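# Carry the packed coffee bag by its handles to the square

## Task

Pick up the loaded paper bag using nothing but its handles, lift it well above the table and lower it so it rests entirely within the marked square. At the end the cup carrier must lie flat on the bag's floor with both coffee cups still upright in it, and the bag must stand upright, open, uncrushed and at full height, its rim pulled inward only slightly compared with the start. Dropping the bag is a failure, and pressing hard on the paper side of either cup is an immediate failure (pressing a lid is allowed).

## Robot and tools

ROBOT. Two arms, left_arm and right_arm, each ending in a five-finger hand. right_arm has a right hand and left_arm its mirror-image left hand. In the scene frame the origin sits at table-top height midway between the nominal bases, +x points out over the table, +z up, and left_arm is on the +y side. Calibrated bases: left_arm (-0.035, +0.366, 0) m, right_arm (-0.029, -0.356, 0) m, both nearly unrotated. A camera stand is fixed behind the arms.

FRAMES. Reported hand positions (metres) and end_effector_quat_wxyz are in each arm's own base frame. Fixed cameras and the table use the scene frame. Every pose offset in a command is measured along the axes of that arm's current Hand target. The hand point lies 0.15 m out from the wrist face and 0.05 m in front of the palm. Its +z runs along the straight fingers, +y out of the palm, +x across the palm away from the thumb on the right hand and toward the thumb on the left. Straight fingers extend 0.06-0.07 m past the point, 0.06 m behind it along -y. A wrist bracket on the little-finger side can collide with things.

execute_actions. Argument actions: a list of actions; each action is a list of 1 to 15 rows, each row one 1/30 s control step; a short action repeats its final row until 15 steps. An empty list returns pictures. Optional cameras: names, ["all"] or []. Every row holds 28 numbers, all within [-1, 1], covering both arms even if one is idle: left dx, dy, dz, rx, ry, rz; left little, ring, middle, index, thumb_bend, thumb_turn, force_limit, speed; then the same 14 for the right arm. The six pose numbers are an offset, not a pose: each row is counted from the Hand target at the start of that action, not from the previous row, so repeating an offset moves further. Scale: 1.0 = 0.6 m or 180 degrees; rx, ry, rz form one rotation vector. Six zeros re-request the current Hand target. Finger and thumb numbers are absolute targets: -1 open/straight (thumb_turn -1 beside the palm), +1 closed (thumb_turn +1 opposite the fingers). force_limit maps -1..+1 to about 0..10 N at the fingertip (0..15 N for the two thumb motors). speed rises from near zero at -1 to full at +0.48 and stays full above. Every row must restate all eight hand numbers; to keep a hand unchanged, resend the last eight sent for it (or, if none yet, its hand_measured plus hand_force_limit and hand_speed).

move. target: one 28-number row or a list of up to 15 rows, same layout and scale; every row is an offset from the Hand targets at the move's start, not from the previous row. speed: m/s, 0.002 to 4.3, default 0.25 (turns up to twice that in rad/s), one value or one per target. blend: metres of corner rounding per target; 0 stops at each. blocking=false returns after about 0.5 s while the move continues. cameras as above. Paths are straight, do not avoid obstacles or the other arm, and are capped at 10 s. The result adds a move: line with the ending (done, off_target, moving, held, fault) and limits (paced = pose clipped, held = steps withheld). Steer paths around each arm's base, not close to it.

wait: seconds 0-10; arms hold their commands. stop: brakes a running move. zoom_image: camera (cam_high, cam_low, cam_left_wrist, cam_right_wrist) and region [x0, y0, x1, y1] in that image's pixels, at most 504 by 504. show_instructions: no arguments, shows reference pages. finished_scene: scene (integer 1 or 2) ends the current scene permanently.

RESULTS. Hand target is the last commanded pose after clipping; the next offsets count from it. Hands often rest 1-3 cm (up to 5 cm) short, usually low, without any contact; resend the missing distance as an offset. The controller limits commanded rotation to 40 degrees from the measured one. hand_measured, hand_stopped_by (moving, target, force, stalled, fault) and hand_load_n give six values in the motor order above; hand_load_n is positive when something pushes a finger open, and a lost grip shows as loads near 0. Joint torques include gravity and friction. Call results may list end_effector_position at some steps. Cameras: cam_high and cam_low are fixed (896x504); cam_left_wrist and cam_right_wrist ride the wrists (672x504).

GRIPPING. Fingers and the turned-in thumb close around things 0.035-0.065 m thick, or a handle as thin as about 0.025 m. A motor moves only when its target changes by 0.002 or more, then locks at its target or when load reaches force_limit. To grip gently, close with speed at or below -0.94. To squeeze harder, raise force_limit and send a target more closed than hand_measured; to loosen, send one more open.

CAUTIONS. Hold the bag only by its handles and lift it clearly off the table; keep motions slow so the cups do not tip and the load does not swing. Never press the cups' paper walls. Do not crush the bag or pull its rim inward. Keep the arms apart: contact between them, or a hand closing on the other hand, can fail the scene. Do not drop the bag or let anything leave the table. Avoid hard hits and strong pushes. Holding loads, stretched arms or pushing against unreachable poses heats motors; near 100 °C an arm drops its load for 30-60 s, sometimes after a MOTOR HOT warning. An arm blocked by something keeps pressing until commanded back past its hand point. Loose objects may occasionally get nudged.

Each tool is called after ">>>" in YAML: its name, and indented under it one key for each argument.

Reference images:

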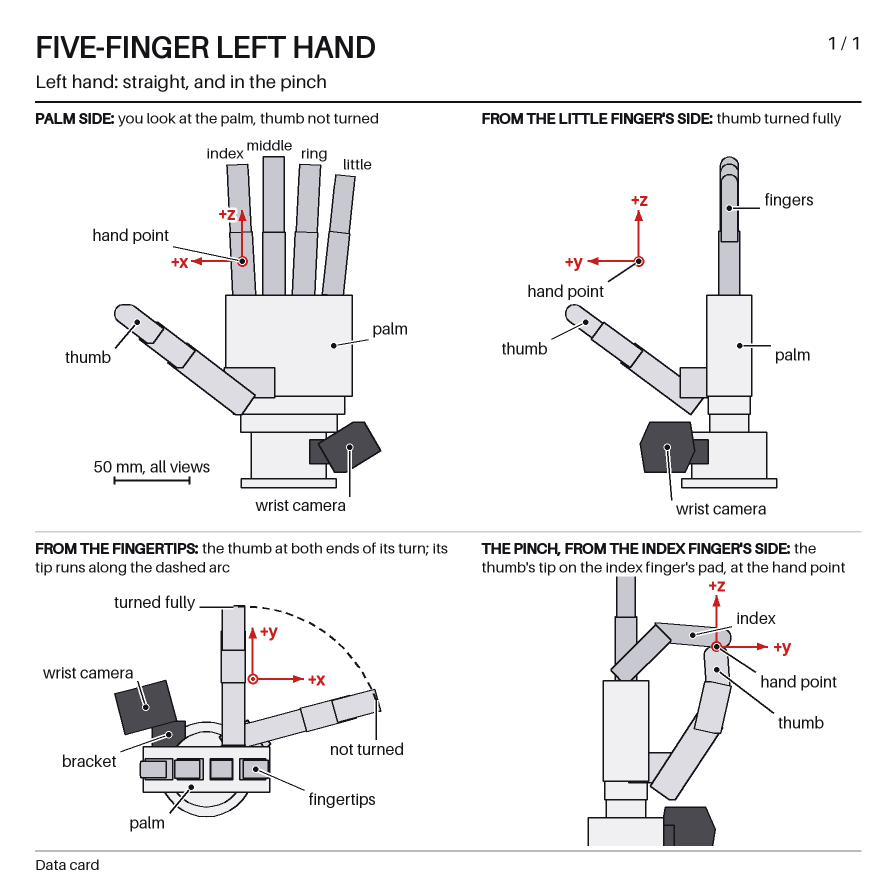

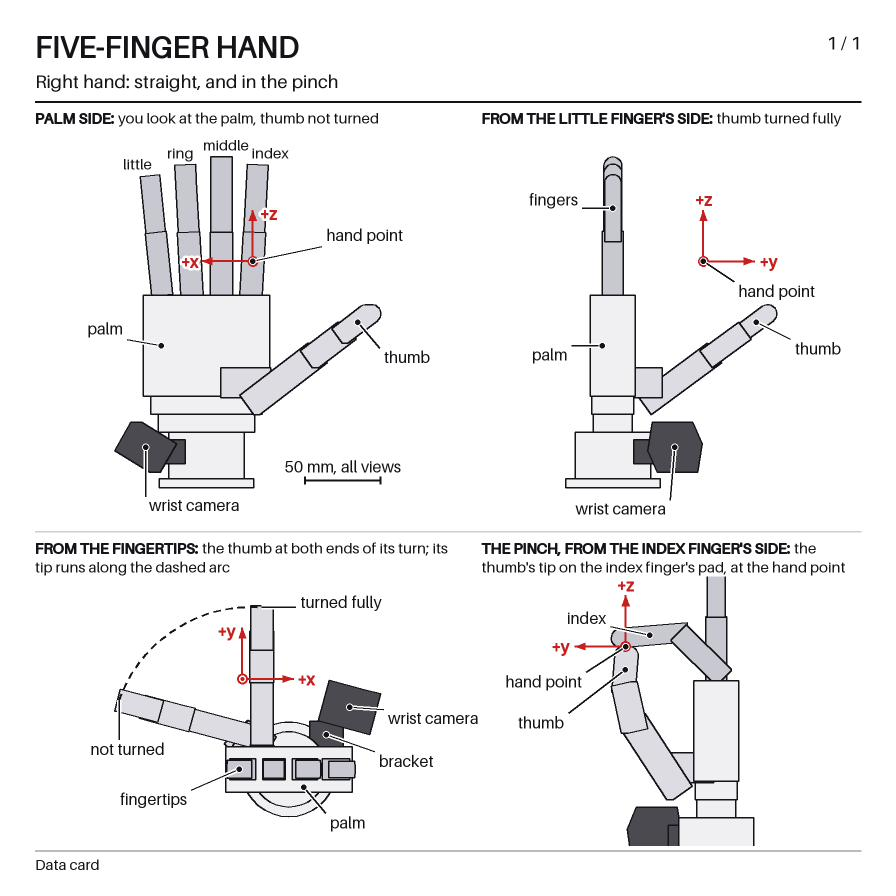

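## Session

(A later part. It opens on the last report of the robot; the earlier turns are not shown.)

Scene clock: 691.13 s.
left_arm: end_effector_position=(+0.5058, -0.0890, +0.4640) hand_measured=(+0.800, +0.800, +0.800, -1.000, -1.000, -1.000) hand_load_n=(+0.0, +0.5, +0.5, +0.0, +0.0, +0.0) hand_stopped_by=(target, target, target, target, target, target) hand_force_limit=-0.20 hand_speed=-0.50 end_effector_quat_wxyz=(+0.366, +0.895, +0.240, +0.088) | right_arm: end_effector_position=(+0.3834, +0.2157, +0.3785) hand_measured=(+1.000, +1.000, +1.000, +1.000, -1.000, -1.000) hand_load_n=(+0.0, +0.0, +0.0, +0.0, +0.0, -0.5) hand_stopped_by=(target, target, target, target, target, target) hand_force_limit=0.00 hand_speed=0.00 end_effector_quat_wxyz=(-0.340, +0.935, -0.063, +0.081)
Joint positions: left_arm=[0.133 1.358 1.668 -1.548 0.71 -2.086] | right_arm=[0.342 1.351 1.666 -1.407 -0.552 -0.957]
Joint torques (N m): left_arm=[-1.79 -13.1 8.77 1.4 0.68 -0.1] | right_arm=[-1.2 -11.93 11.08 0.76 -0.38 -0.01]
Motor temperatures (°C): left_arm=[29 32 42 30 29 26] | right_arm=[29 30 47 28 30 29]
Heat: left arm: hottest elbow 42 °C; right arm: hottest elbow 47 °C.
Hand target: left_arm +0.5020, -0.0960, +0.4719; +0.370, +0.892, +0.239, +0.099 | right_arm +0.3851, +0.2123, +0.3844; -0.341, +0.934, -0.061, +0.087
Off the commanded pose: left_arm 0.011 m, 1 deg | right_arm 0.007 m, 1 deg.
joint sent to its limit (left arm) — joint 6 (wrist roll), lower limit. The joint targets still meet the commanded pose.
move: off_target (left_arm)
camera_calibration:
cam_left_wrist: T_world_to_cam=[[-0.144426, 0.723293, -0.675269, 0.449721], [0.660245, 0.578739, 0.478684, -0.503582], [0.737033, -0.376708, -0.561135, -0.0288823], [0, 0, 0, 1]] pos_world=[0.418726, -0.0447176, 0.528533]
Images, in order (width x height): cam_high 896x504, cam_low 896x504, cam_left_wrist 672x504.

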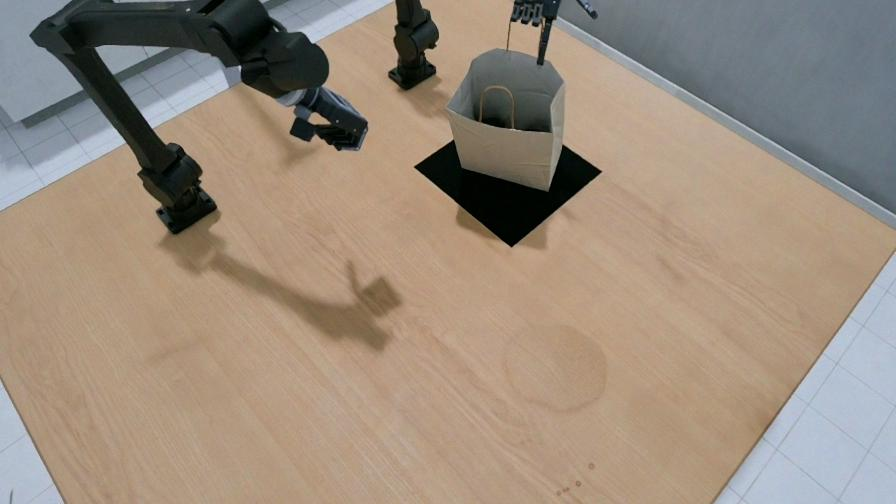

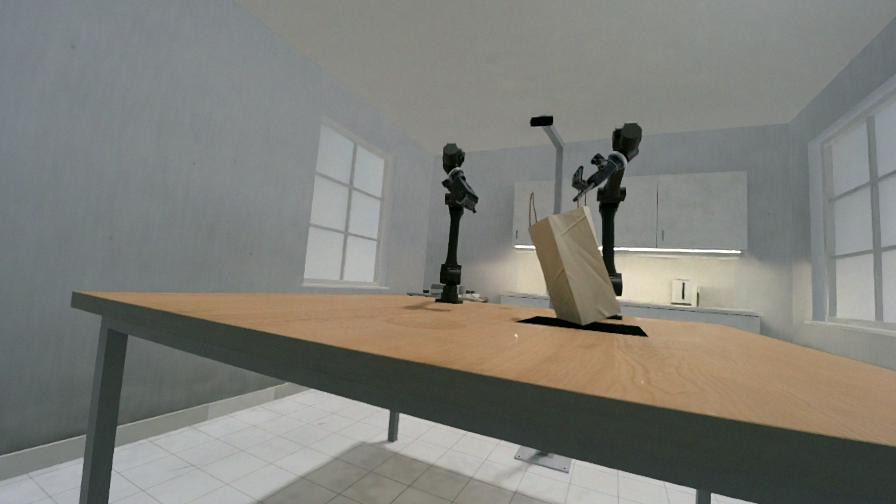

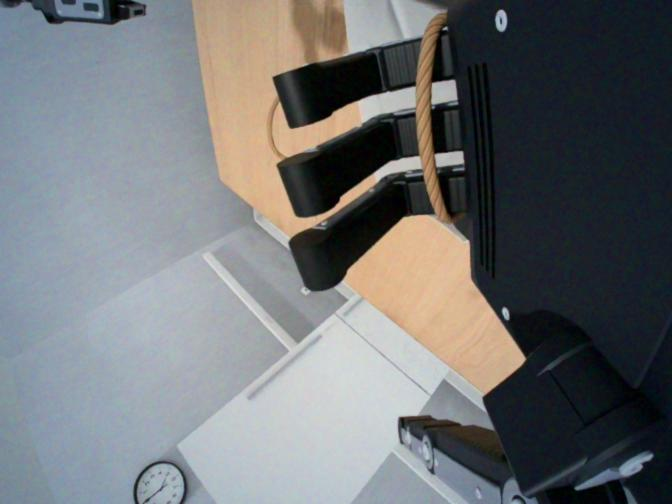

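>>> move:
  target:
    - [0.0085,-0.0588,-0.0378,0,0.0118,-0.0118,0.8,0.8,0.8,-1,-1,-1,-0.2,-0.5, 0,0,0,0,0,0,1,1,1,1,-1,-1,0.0,0.0]
    - [0.0117,-0.1215,-0.0815,0,0.0275,-0.0275,0.8,0.8,0.8,-1,-1,-1,-0.2,-0.5, 0,0,0,0,0,0,1,1,1,1,-1,-1,0.0,0.0]
    - [0.0137,-0.1652,-0.1042,0,0.0393,-0.0393,0.8,0.8,0.8,-1,-1,-1,-0.2,-0.5, 0,0,0,0,0,0,1,1,1,1,-1,-1,0.0,0.0]
  speed: 0.04
  blend: 0.01
  cameras: ["cam_high","cam_low","cam_left_wrist"]

>>> zoom_image:
  camera: "cam_high"
  region: [440, 0, 640, 260]

>>> zoom_image:
  camera: "cam_low"
  region: [500, 130, 700, 350]

Scene clock: 702.37 s.
left_arm: end_effector_position=(+0.4561, +0.0041, +0.4425) hand_measured=(+0.800, +0.800, +0.800, -1.000, -1.000, -1.000) hand_load_n=(+0.0, +0.0, +0.0, +0.0, +0.0, +0.0) hand_stopped_by=(target, target, target, target, target, target) hand_force_limit=-0.20 hand_speed=-0.50 end_effector_quat_wxyz=(+0.358, +0.869, +0.320, +0.122) | right_arm: end_effector_position=(+0.3834, +0.2157, +0.3785) hand_measured=(+1.000, +1.000, +1.000, +1.000, -1.000, -1.000) hand_load_n=(+0.0, +0.0, +0.0, +0.0, +0.0, +0.0) hand_stopped_by=(target, target, target, target, target, target) hand_force_limit=0.00 hand_speed=0.00 end_effector_quat_wxyz=(-0.340, +0.935, -0.063, +0.081)
Joint positions: left_arm=[0.368 1.211 1.48 -1.548 0.729 -2.019] | right_arm=[0.342 1.351 1.666 -1.407 -0.552 -0.957]
Joint torques (N m): left_arm=[0.56 -10.17 8.64 0.7 0.91 0.14] | right_arm=[-1.26 -11.93 11.08 0.77 -0.38 0]
Heat: left arm: hottest elbow 41 °C; right arm: hottest elbow 47 °C.
Hand target: left_arm +0.4519, +0.0069, +0.4462; +0.360, +0.868, +0.316, +0.131 | right_arm +0.3851, +0.2123, +0.3844; -0.341, +0.934, -0.061, +0.087
Off the commanded pose: left_arm 0.006 m, 1 deg | right_arm 0.007 m, 1 deg.
move: done
camera_calibration:
cam_left_wrist: T_world_to_cam=[[-0.270309, 0.683616, -0.677939, 0.419456], [0.543098, 0.689693, 0.478924, -0.461483], [0.79497, -0.23873, -0.557701, 0.00224523], [0, 0, 0, 1]] pos_world=[0.362228, 0.0320708, 0.506633]
Images, in order (width x height): cam_high 896x504, cam_low 896x504, cam_left_wrist 672x504.

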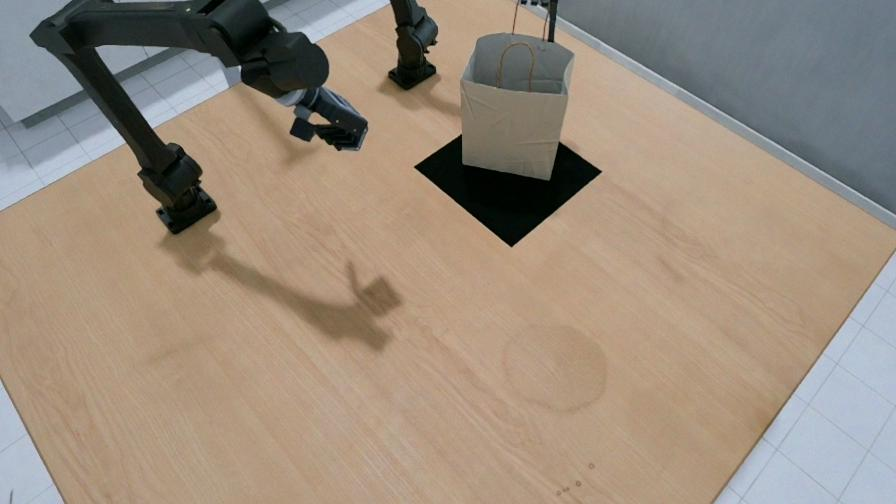

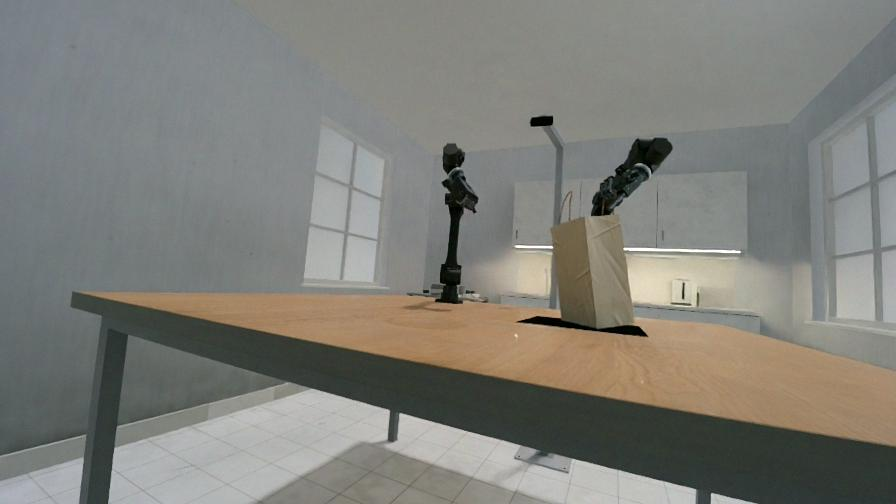

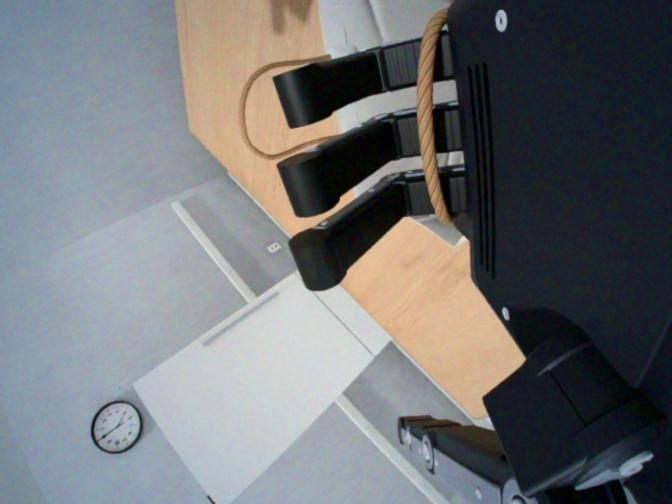

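Scaled by 1.938 from the camera's 896x504 image, which has a finer 1280x720 frame.

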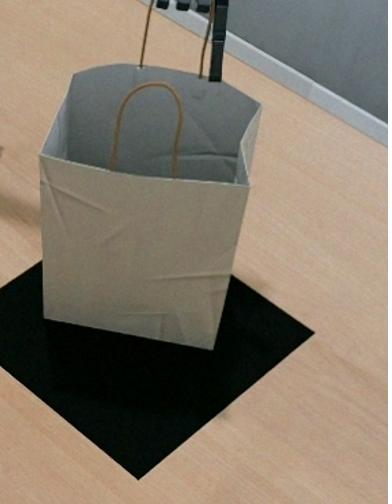

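Scaled by 2.291 from the camera's 896x504 image, which has a finer 1280x720 frame.

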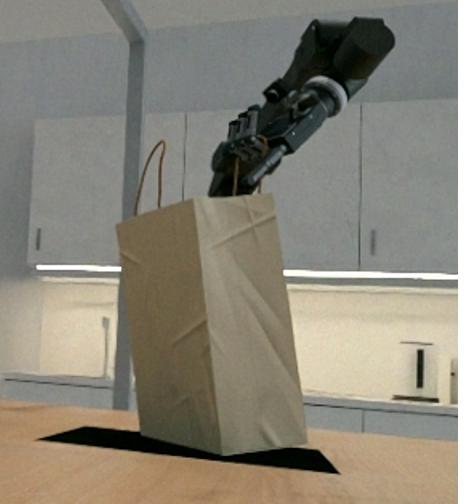

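>>> move:
  target: [0,-0.0413,0.0413,0,0,0,0.8,0.8,0.8,-1,-1,-1,-0.2,-0.5, 0,0,0,0,0,0,1,1,1,1,-1,-1,0.0,0.0]
  speed: 0.03
  cameras: ["cam_high","cam_low","cam_left_wrist"]

>>> zoom_image:
  camera: "cam_high"
  region: [400, 0, 620, 260]

>>> zoom_image:
  camera: "cam_low"
  region: [500, 130, 700, 350]

Scene clock: 721.17 s.
left_arm: end_effector_position=(+0.4531, +0.0027, +0.4126) hand_measured=(+0.800, +0.800, +0.800, -1.000, -1.000, -1.000) hand_load_n=(+0.0, +0.0, +0.0, +0.0, +0.0, +0.0) hand_stopped_by=(target, target, target, target, target, target) hand_force_limit=-0.20 hand_speed=-0.50 end_effector_quat_wxyz=(+0.360, +0.868, +0.318, +0.123) | right_arm: end_effector_position=(+0.3834, +0.2157, +0.3785) hand_measured=(+1.000, +1.000, +1.000, +1.000, -1.000, -1.000) hand_load_n=(+0.0, +0.0, +0.0, +0.0, +0.0, +0.0) hand_stopped_by=(target, target, target, target, target, target) hand_force_limit=0.00 hand_speed=0.00 end_effector_quat_wxyz=(-0.340, +0.935, -0.063, +0.081)
Joint positions: left_arm=[0.369 1.184 1.376 -1.469 0.734 -2.018] | right_arm=[0.342 1.351 1.666 -1.407 -0.552 -0.957]
Joint torques (N m): left_arm=[0.44 -9.35 8.29 1.17 0.74 0.12] | right_arm=[-1.26 -11.93 11.1 0.79 -0.38 0]
Heat: left arm: hottest elbow 40 °C; right arm: hottest elbow 47 °C.
Hand target: left_arm +0.4518, +0.0070, +0.4110; +0.360, +0.868, +0.316, +0.131 | right_arm +0.3851, +0.2123, +0.3844; -0.341, +0.934, -0.061, +0.087
Off the commanded pose: left_arm 0.005 m, 1 deg | right_arm 0.007 m, 1 deg.
move: done
camera_calibration:
cam_left_wrist: T_world_to_cam=[[-0.266435, 0.682483, -0.68061, 0.398649], [0.542403, 0.689878, 0.479445, -0.444431], [0.796751, -0.241423, -0.553988, -0.0147506], [0, 0, 0, 1]] pos_world=[0.359027, 0.0309713, 0.476233]
Images, in order (width x height): cam_high 896x504, cam_low 896x504, cam_left_wrist 672x504.

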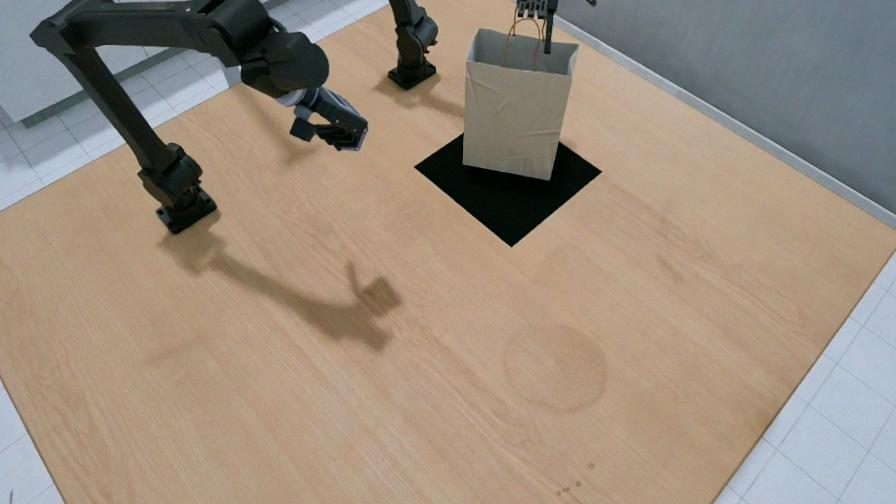

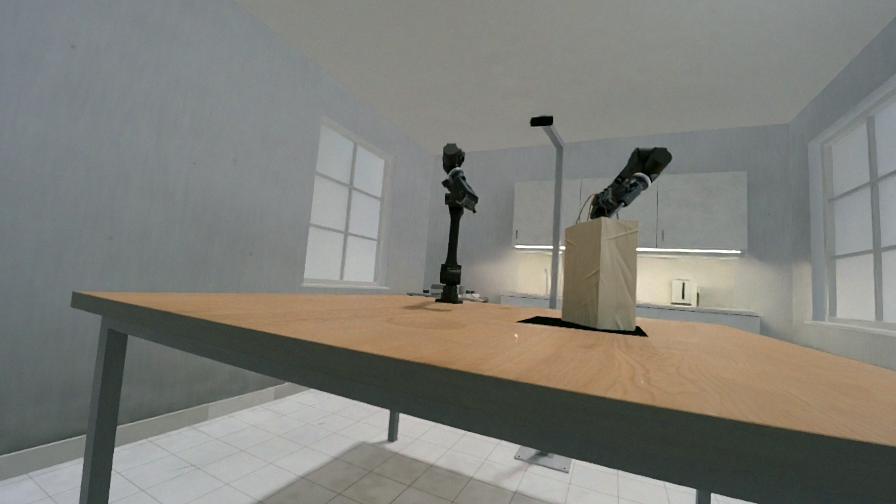

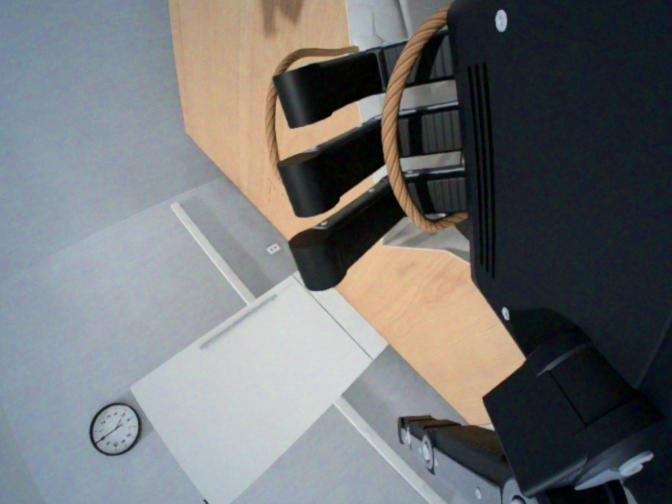

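Scaled by 1.938 from the camera's 896x504 image, which has a finer 1280x720 frame.

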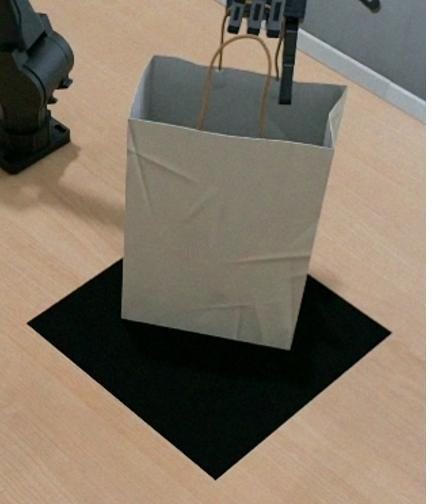

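Scaled by 2.291 from the camera's 896x504 image, which has a finer 1280x720 frame.

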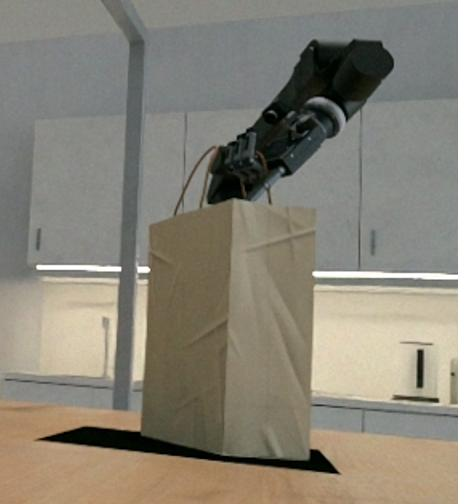

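>>> move:
  target:
    - [-0.029,0.1223,-0.0213,0,-0.0157,0.0157,0.8,0.8,0.8,-1,-1,-1,-0.2,-0.5, 0,0,0,0,0,0,1,1,1,1,-1,-1,0.0,0.0]
    - [-0.0495,0.2337,0.012,0,-0.0393,0.0393,0.8,0.8,0.8,-1,-1,-1,-0.2,-0.5, 0,0,0,0,0,0,1,1,1,1,-1,-1,0.0,0.0]
    - [-0.0422,0.3137,0.0333,0,-0.055,0.055,0.8,0.8,0.8,-1,-1,-1,-0.2,-0.5, 0,0,0,0,0,0,1,1,1,1,-1,-1,0.0,0.0]
  speed: 0.05
  blend: 0.01
  cameras: ["cam_high","cam_low","cam_left_wrist"]

>>> zoom_image:
  camera: "cam_high"
  region: [400, 0, 620, 260]

>>> zoom_image:
  camera: "cam_low"
  region: [500, 130, 700, 350]

Scene clock: 738.47 s.
left_arm: end_effector_position=(+0.5262, -0.1158, +0.4996) hand_measured=(+0.800, +0.800, +0.800, -1.000, -1.000, -1.000) hand_load_n=(+0.0, +0.0, +0.0, +0.0, +0.0, +0.0) hand_stopped_by=(target, target, target, target, target, target) hand_force_limit=-0.20 hand_speed=-0.50 end_effector_quat_wxyz=(+0.368, +0.901, +0.218, +0.066) | right_arm: end_effector_position=(+0.3834, +0.2157, +0.3785) hand_measured=(+1.000, +1.000, +1.000, +1.000, -1.000, -1.000) hand_load_n=(+0.0, +0.0, +0.0, +0.0, +0.0, +0.0) hand_stopped_by=(target, target, target, target, target, target) hand_force_limit=0.00 hand_speed=0.00 end_effector_quat_wxyz=(-0.340, +0.935, -0.063, +0.081)
Joint positions: left_arm=[0.076 1.476 1.896 -1.682 0.713 -2.085] | right_arm=[0.342 1.351 1.666 -1.407 -0.552 -0.957]
Joint torques (N m): left_arm=[-1.85 -12.98 14.54 0.02 0.69 -0.1] | right_arm=[-1.26 -11.99 11.07 0.77 -0.38 -0.01]
Heat: left arm: hottest elbow 40 °C; right arm: hottest elbow 47 °C.
Hand target: left_arm +0.5272, -0.1221, +0.5301; +0.373, +0.900, +0.208, +0.086 | right_arm +0.3851, +0.2123, +0.3844; -0.341, +0.934, -0.061, +0.087
Off the commanded pose: left_arm 0.031 m, 3 deg | right_arm 0.007 m, 1 deg.
joint sent to its limit (left arm) — joint 6 (wrist roll), lower limit. The joint targets still meet the commanded pose.
move: off_target (left_arm)
camera_calibration:
cam_left_wrist: T_world_to_cam=[[-0.117918, 0.727196, -0.676226, 0.483075], [0.703628, 0.541711, 0.459845, -0.536266], [0.700716, -0.421588, -0.575553, -0.0129441], [0, 0, 0, 1]] pos_world=[0.443365, -0.0662464, 0.565817]
Images, in order (width x height): cam_high 896x504, cam_low 896x504, cam_left_wrist 672x504.

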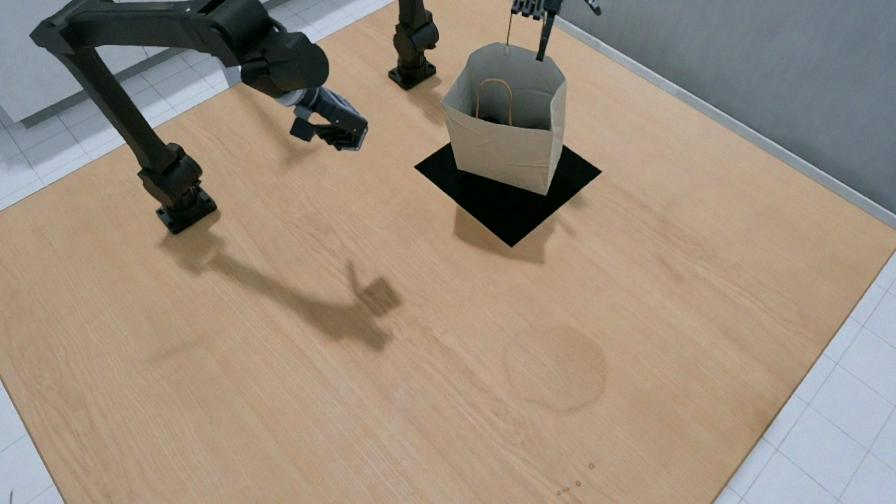

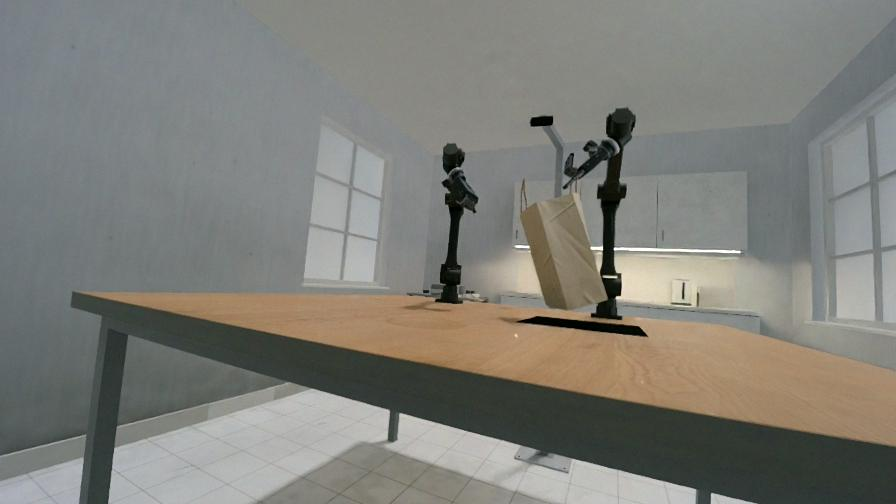

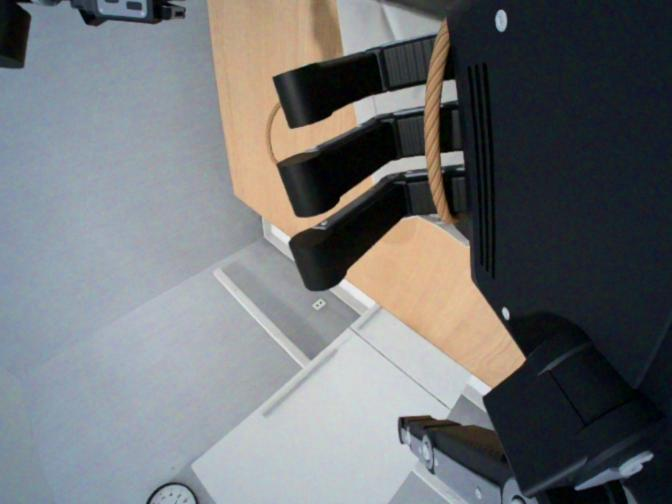

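Scaled by 1.938 from the camera's 896x504 image, which has a finer 1280x720 frame.

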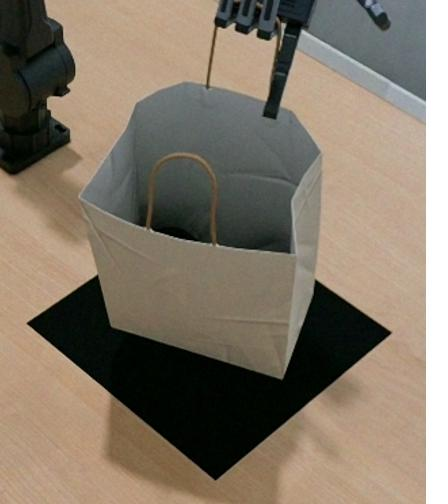

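Scaled by 2.291 from the camera's 896x504 image, which has a finer 1280x720 frame.

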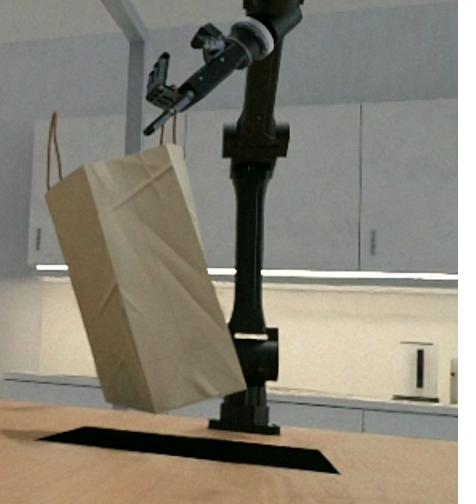

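>>> move:
  target:
    - [0,-0.0731,0.0731,0,0,0,0.8,0.8,0.8,-1,-1,-1,-0.2,-0.5, 0,0,0,0,0,0,1,1,1,1,-1,-1,0.0,0.0]
    - [0.0005,-0.1968,-0.0155,0,0.0393,-0.0393,0.8,0.8,0.8,-1,-1,-1,-0.2,-0.5, 0,0,0,0,0,0,1,1,1,1,-1,-1,0.0,0.0]
  speed: 0.04
  blend: 0.005
  cameras: ["cam_high","cam_low","cam_left_wrist"]

>>> zoom_image:
  camera: "cam_high"
  region: [400, 0, 620, 260]

>>> zoom_image:
  camera: "cam_low"
  region: [500, 130, 700, 350]

Scene clock: 748.00 s.
left_arm: end_effector_position=(+0.4892, -0.0470, +0.4478) hand_measured=(+0.800, +0.800, +0.800, -1.000, -1.000, -1.000) hand_load_n=(+0.0, +0.0, +0.0, +0.0, +0.0, +0.0) hand_stopped_by=(target, target, target, target, target, target) hand_force_limit=-0.20 hand_speed=-0.50 end_effector_quat_wxyz=(+0.362, +0.882, +0.281, +0.106) | right_arm: end_effector_position=(+0.3834, +0.2157, +0.3785) hand_measured=(+1.000, +1.000, +1.000, +1.000, -1.000, -1.000) hand_load_n=(+0.0, +0.0, +0.0, +0.0, +0.0, -0.5) hand_stopped_by=(target, target, target, target, target, target) hand_force_limit=0.00 hand_speed=0.00 end_effector_quat_wxyz=(-0.340, +0.935, -0.063, +0.081)
Joint positions: left_arm=[0.226 1.284 1.554 -1.504 0.711 -2.087] | right_arm=[0.342 1.351 1.666 -1.407 -0.552 -0.957]
Joint torques (N m): left_arm=[0.5 -11.69 8.77 1.43 0.69 -0.07] | right_arm=[-1.2 -11.93 11.08 0.76 -0.38 0]
Heat: left arm: hottest elbow 40 °C; right arm: hottest elbow 47 °C.
Hand target: left_arm +0.4879, -0.0409, +0.4531; +0.364, +0.878, +0.286, +0.118 | right_arm +0.3851, +0.2123, +0.3844; -0.341, +0.934, -0.061, +0.087
Off the commanded pose: left_arm 0.008 m, 2 deg | right_arm 0.007 m, 1 deg.
move: done
camera_calibration:
cam_left_wrist: T_world_to_cam=[[-0.208961, 0.705988, -0.676695, 0.43735], [0.601772, 0.638274, 0.48008, -0.478319], [0.770848, -0.306898, -0.558218, -0.0244527], [0, 0, 0, 1]] pos_world=[0.398077, -0.0109701, 0.511934]
Images, in order (width x height): cam_high 896x504, cam_low 896x504, cam_left_wrist 672x504.

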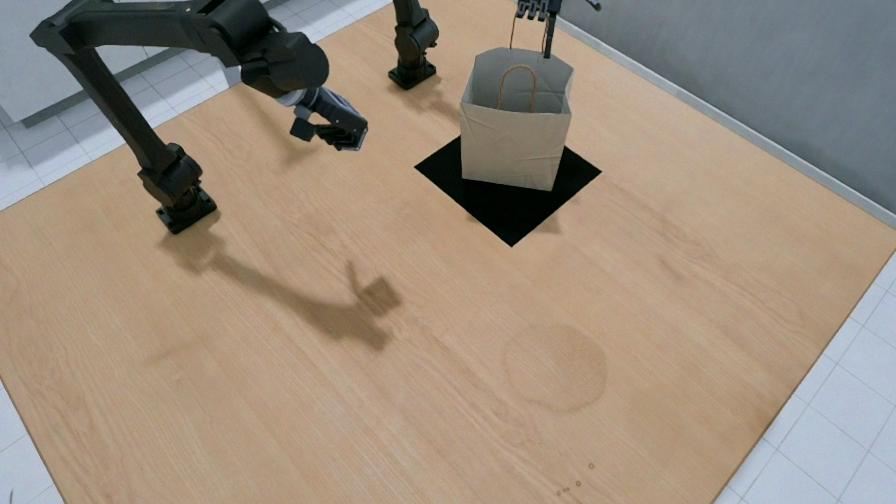

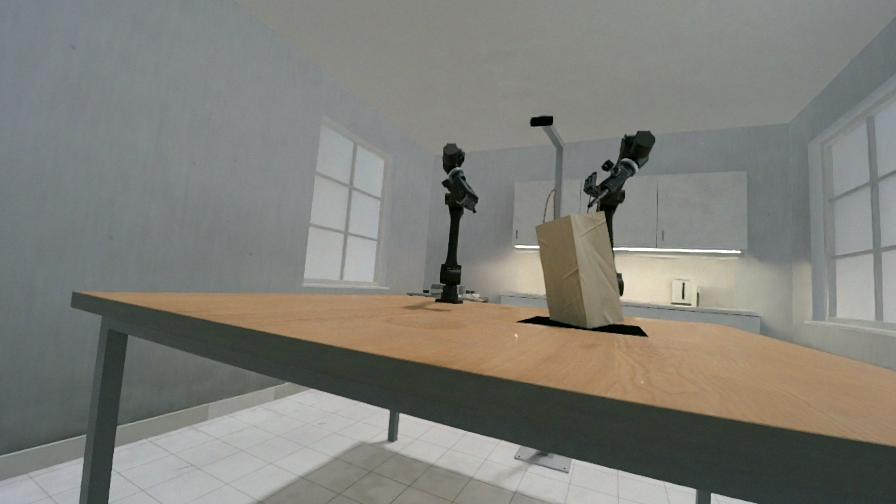

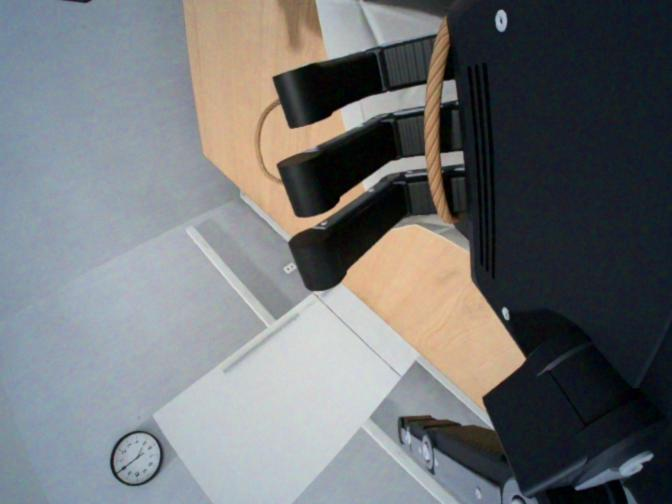

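Scaled by 1.938 from the camera's 896x504 image, which has a finer 1280x720 frame.

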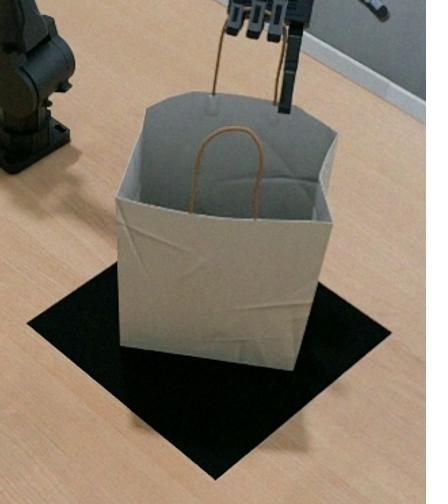

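Scaled by 2.291 from the camera's 896x504 image, which has a finer 1280x720 frame.

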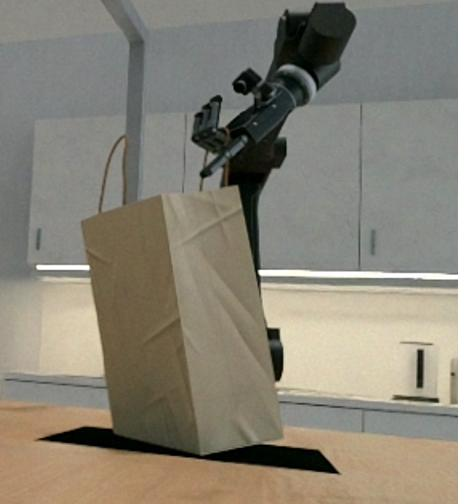

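>>> move:
  target: [-0.0008,-0.0907,0.0083,0,0.0118,-0.0118,0.8,0.8,0.8,-1,-1,-1,-0.2,-0.5, 0,0,0,0,0,0,1,1,1,1,-1,-1,0.0,0.0]
  speed: 0.03
  cameras: ["cam_high","cam_low","cam_left_wrist"]

>>> zoom_image:
  camera: "cam_high"
  region: [400, 0, 620, 260]

>>> zoom_image:
  camera: "cam_low"
  region: [540, 160, 660, 350]

>>> zoom_image:
  camera: "cam_left_wrist"
  region: [230, 0, 480, 250]

Scene clock: 754.90 s.
left_arm: end_effector_position=(+0.4684, -0.0177, +0.4116) hand_measured=(+0.800, +0.800, +0.800, -1.000, -1.000, -1.000) hand_load_n=(+0.0, +0.0, +0.0, +0.0, +0.0, +0.0) hand_stopped_by=(target, target, target, target, target, target) hand_force_limit=-0.20 hand_speed=-0.50 end_effector_quat_wxyz=(+0.361, +0.871, +0.311, +0.118) | right_arm: end_effector_position=(+0.3834, +0.2157, +0.3785) hand_measured=(+1.000, +1.000, +1.000, +1.000, -1.000, -1.000) hand_load_n=(+0.0, +0.0, +0.0, +0.0, +0.0, +0.0) hand_stopped_by=(target, target, target, target, target, target) hand_force_limit=0.00 hand_speed=0.00 end_effector_quat_wxyz=(-0.340, +0.935, -0.063, +0.081)
Joint positions: left_arm=[0.303 1.204 1.388 -1.423 0.718 -2.08] | right_arm=[0.342 1.351 1.666 -1.407 -0.552 -0.957]
Joint torques (N m): left_arm=[0.38 -10.05 8.36 1.28 0.75 0.13] | right_arm=[-1.26 -11.93 11.08 0.76 -0.38 -0.01]
Heat: left arm: hottest elbow 40 °C; right arm: hottest elbow 47 °C.
Hand target: left_arm +0.4669, -0.0131, +0.4111; +0.361, +0.871, +0.309, +0.128 | right_arm +0.3851, +0.2123, +0.3844; -0.341, +0.934, -0.061, +0.087
Off the commanded pose: left_arm 0.005 m, 1 deg | right_arm 0.007 m, 1 deg.
move: done
camera_calibration:
cam_left_wrist: T_world_to_cam=[[-0.257193, 0.68634, -0.680286, 0.411606], [0.555451, 0.681054, 0.477117, -0.443484], [0.790776, -0.255155, -0.55639, -0.0288865], [0, 0, 0, 1]] pos_world=[0.375038, 0.0121645, 0.475531]
Images, in order (width x height): cam_high 896x504, cam_low 896x504, cam_left_wrist 672x504.

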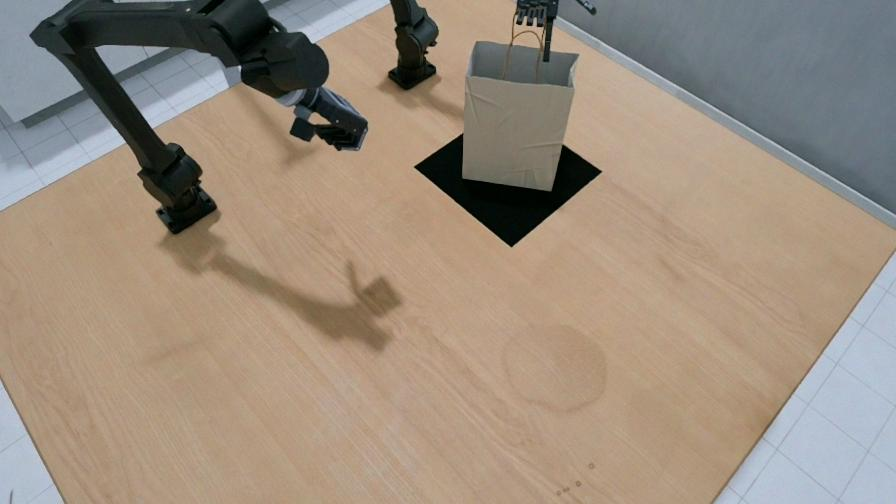

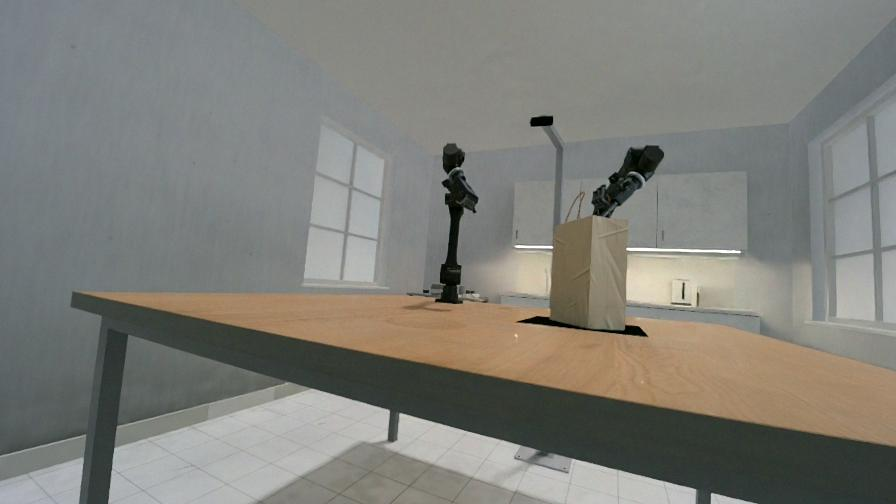

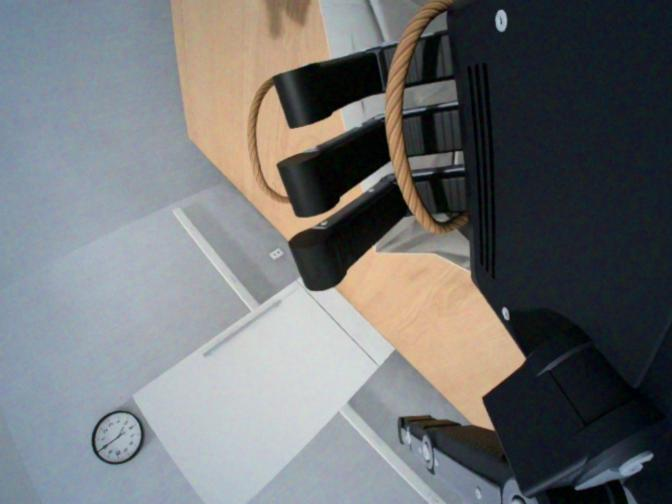

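Scaled by 1.938 from the camera's 896x504 image, which has a finer 1280x720 frame.

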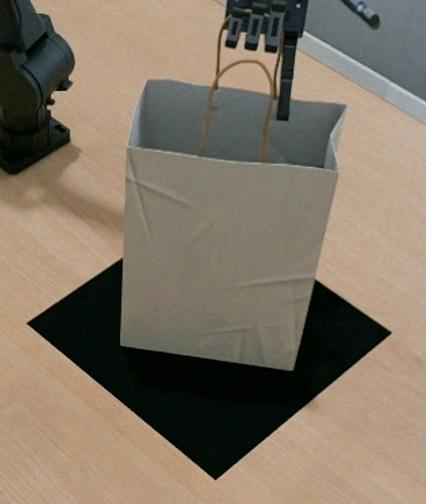

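Scaled by 2.653 from the camera's 896x504 image, which has a finer 1280x720 frame.

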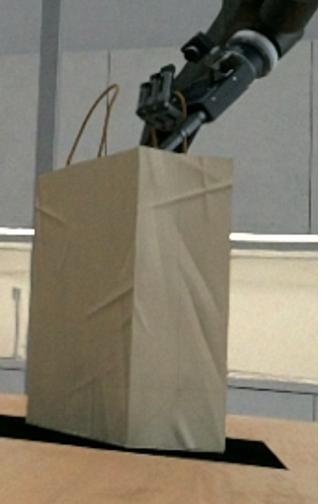

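Scaled by 2.016 from the camera's 672x504 image, which has a finer 960x720 frame.

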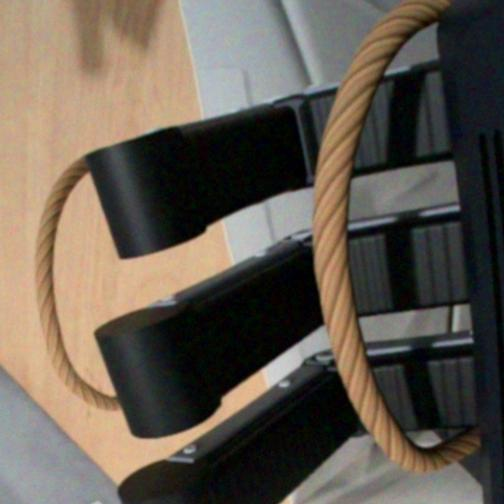

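>>> move:
  target:
    - [0,0,0,0,0,0,0.0,0.0,0.0,-1,-1,-1,-0.2,-0.5, 0,0,0,0,0,0,1,1,1,1,-1,-1,0.0,0.0]
    - [0,0,0,0,0,0,-1,-1,-1,-1,-1,-1,-0.2,-0.5, 0,0,0,0,0,0,1,1,1,1,-1,-1,0.0,0.0]
    - [0,-0.0165,0.0165,0,0,0,-1,-1,-1,-1,-1,-1,-0.2,-0.5, 0,0,0,0,0,0,1,1,1,1,-1,-1,0.0,0.0]
  speed: 0.04
  cameras: ["cam_high","cam_low","cam_left_wrist"]

>>> zoom_image:
  camera: "cam_high"
  region: [400, 0, 620, 260]

>>> zoom_image:
  camera: "cam_low"
  region: [540, 160, 660, 350]

>>> zoom_image:
  camera: "cam_left_wrist"
  region: [230, 0, 480, 250]

Scene clock: 767.27 s.
left_arm: end_effector_position=(+0.4684, -0.0176, +0.3976) hand_measured=(-1.000, -1.000, -1.000, -1.000, -1.000, -1.000) hand_load_n=(+0.0, +0.0, +0.0, +0.0, +0.0, +0.0) hand_stopped_by=(target, target, target, target, target, target) hand_force_limit=-0.20 hand_speed=-0.50 end_effector_quat_wxyz=(+0.361, +0.871, +0.311, +0.118) | right_arm: end_effector_position=(+0.3834, +0.2157, +0.3785) hand_measured=(+1.000, +1.000, +1.000, +1.000, -1.000, -1.000) hand_load_n=(+0.0, +0.0, +0.0, +0.0, +0.0, +0.0) hand_stopped_by=(target, target, target, target, target, target) hand_force_limit=0.00 hand_speed=0.00 end_effector_quat_wxyz=(-0.340, +0.935, -0.063, +0.081)
Joint positions: left_arm=[0.303 1.198 1.346 -1.387 0.719 -2.079] | right_arm=[0.342 1.351 1.666 -1.407 -0.552 -0.957]
Joint torques (N m): left_arm=[0.44 -9.76 8.42 1.21 0.72 0.13] | right_arm=[-1.2 -11.99 11.08 0.76 -0.38 -0.01]
Heat: left arm: hottest elbow 39 °C; right arm: hottest elbow 47 °C.
Hand target: left_arm +0.4670, -0.0131, +0.3970; +0.361, +0.871, +0.309, +0.128 | right_arm +0.3851, +0.2123, +0.3844; -0.341, +0.934, -0.061, +0.087
Off the commanded pose: left_arm 0.005 m, 1 deg | right_arm 0.007 m, 1 deg.
move: done
camera_calibration:
cam_left_wrist: T_world_to_cam=[[-0.256328, 0.686365, -0.680587, 0.401827], [0.555684, 0.680764, 0.477258, -0.437022], [0.790893, -0.255857, -0.555901, -0.0369115], [0, 0, 0, 1]] pos_world=[0.375038, 0.0122643, 0.461531]
Images, in order (width x height): cam_high 896x504, cam_low 896x504, cam_left_wrist 672x504.

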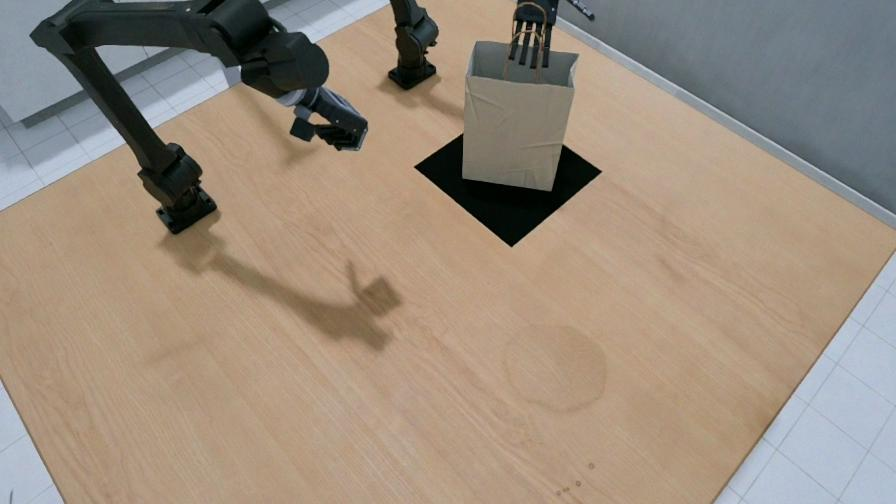

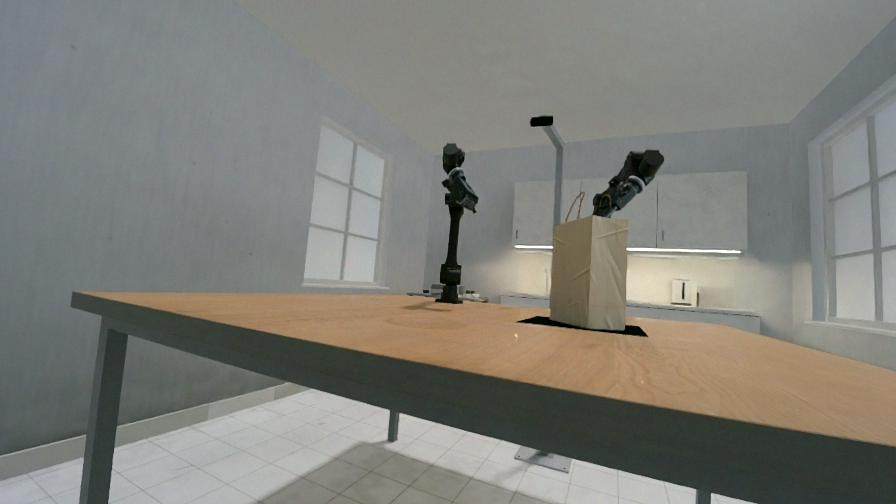

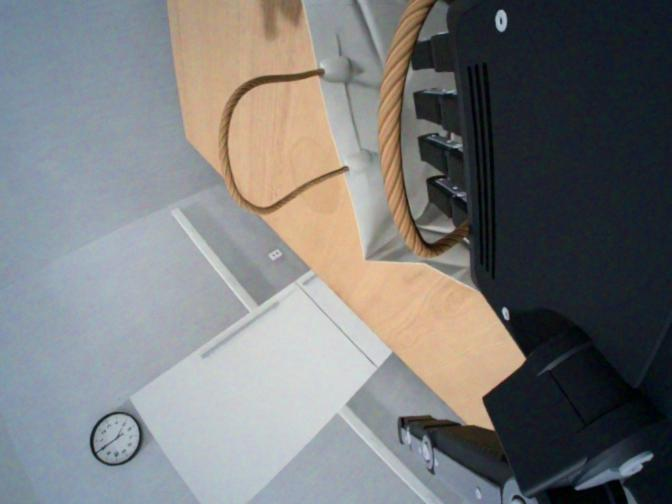

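Scaled by 1.938 from the camera's 896x504 image, which has a finer 1280x720 frame.

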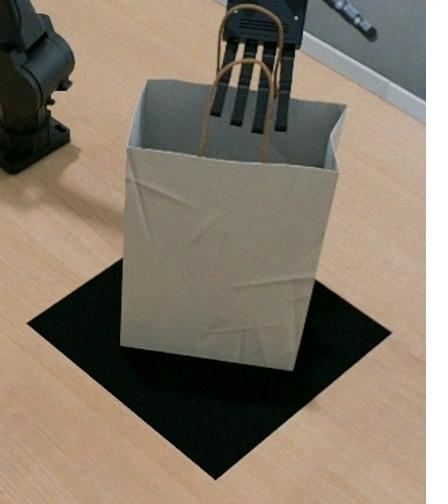

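Scaled by 2.653 from the camera's 896x504 image, which has a finer 1280x720 frame.

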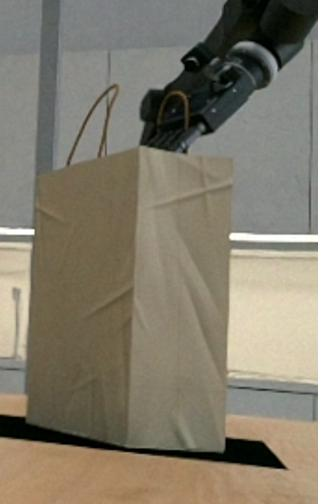

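Scaled by 2.016 from the camera's 672x504 image, which has a finer 960x720 frame.

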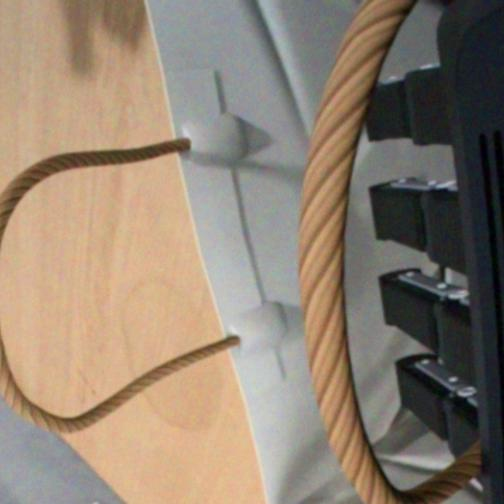

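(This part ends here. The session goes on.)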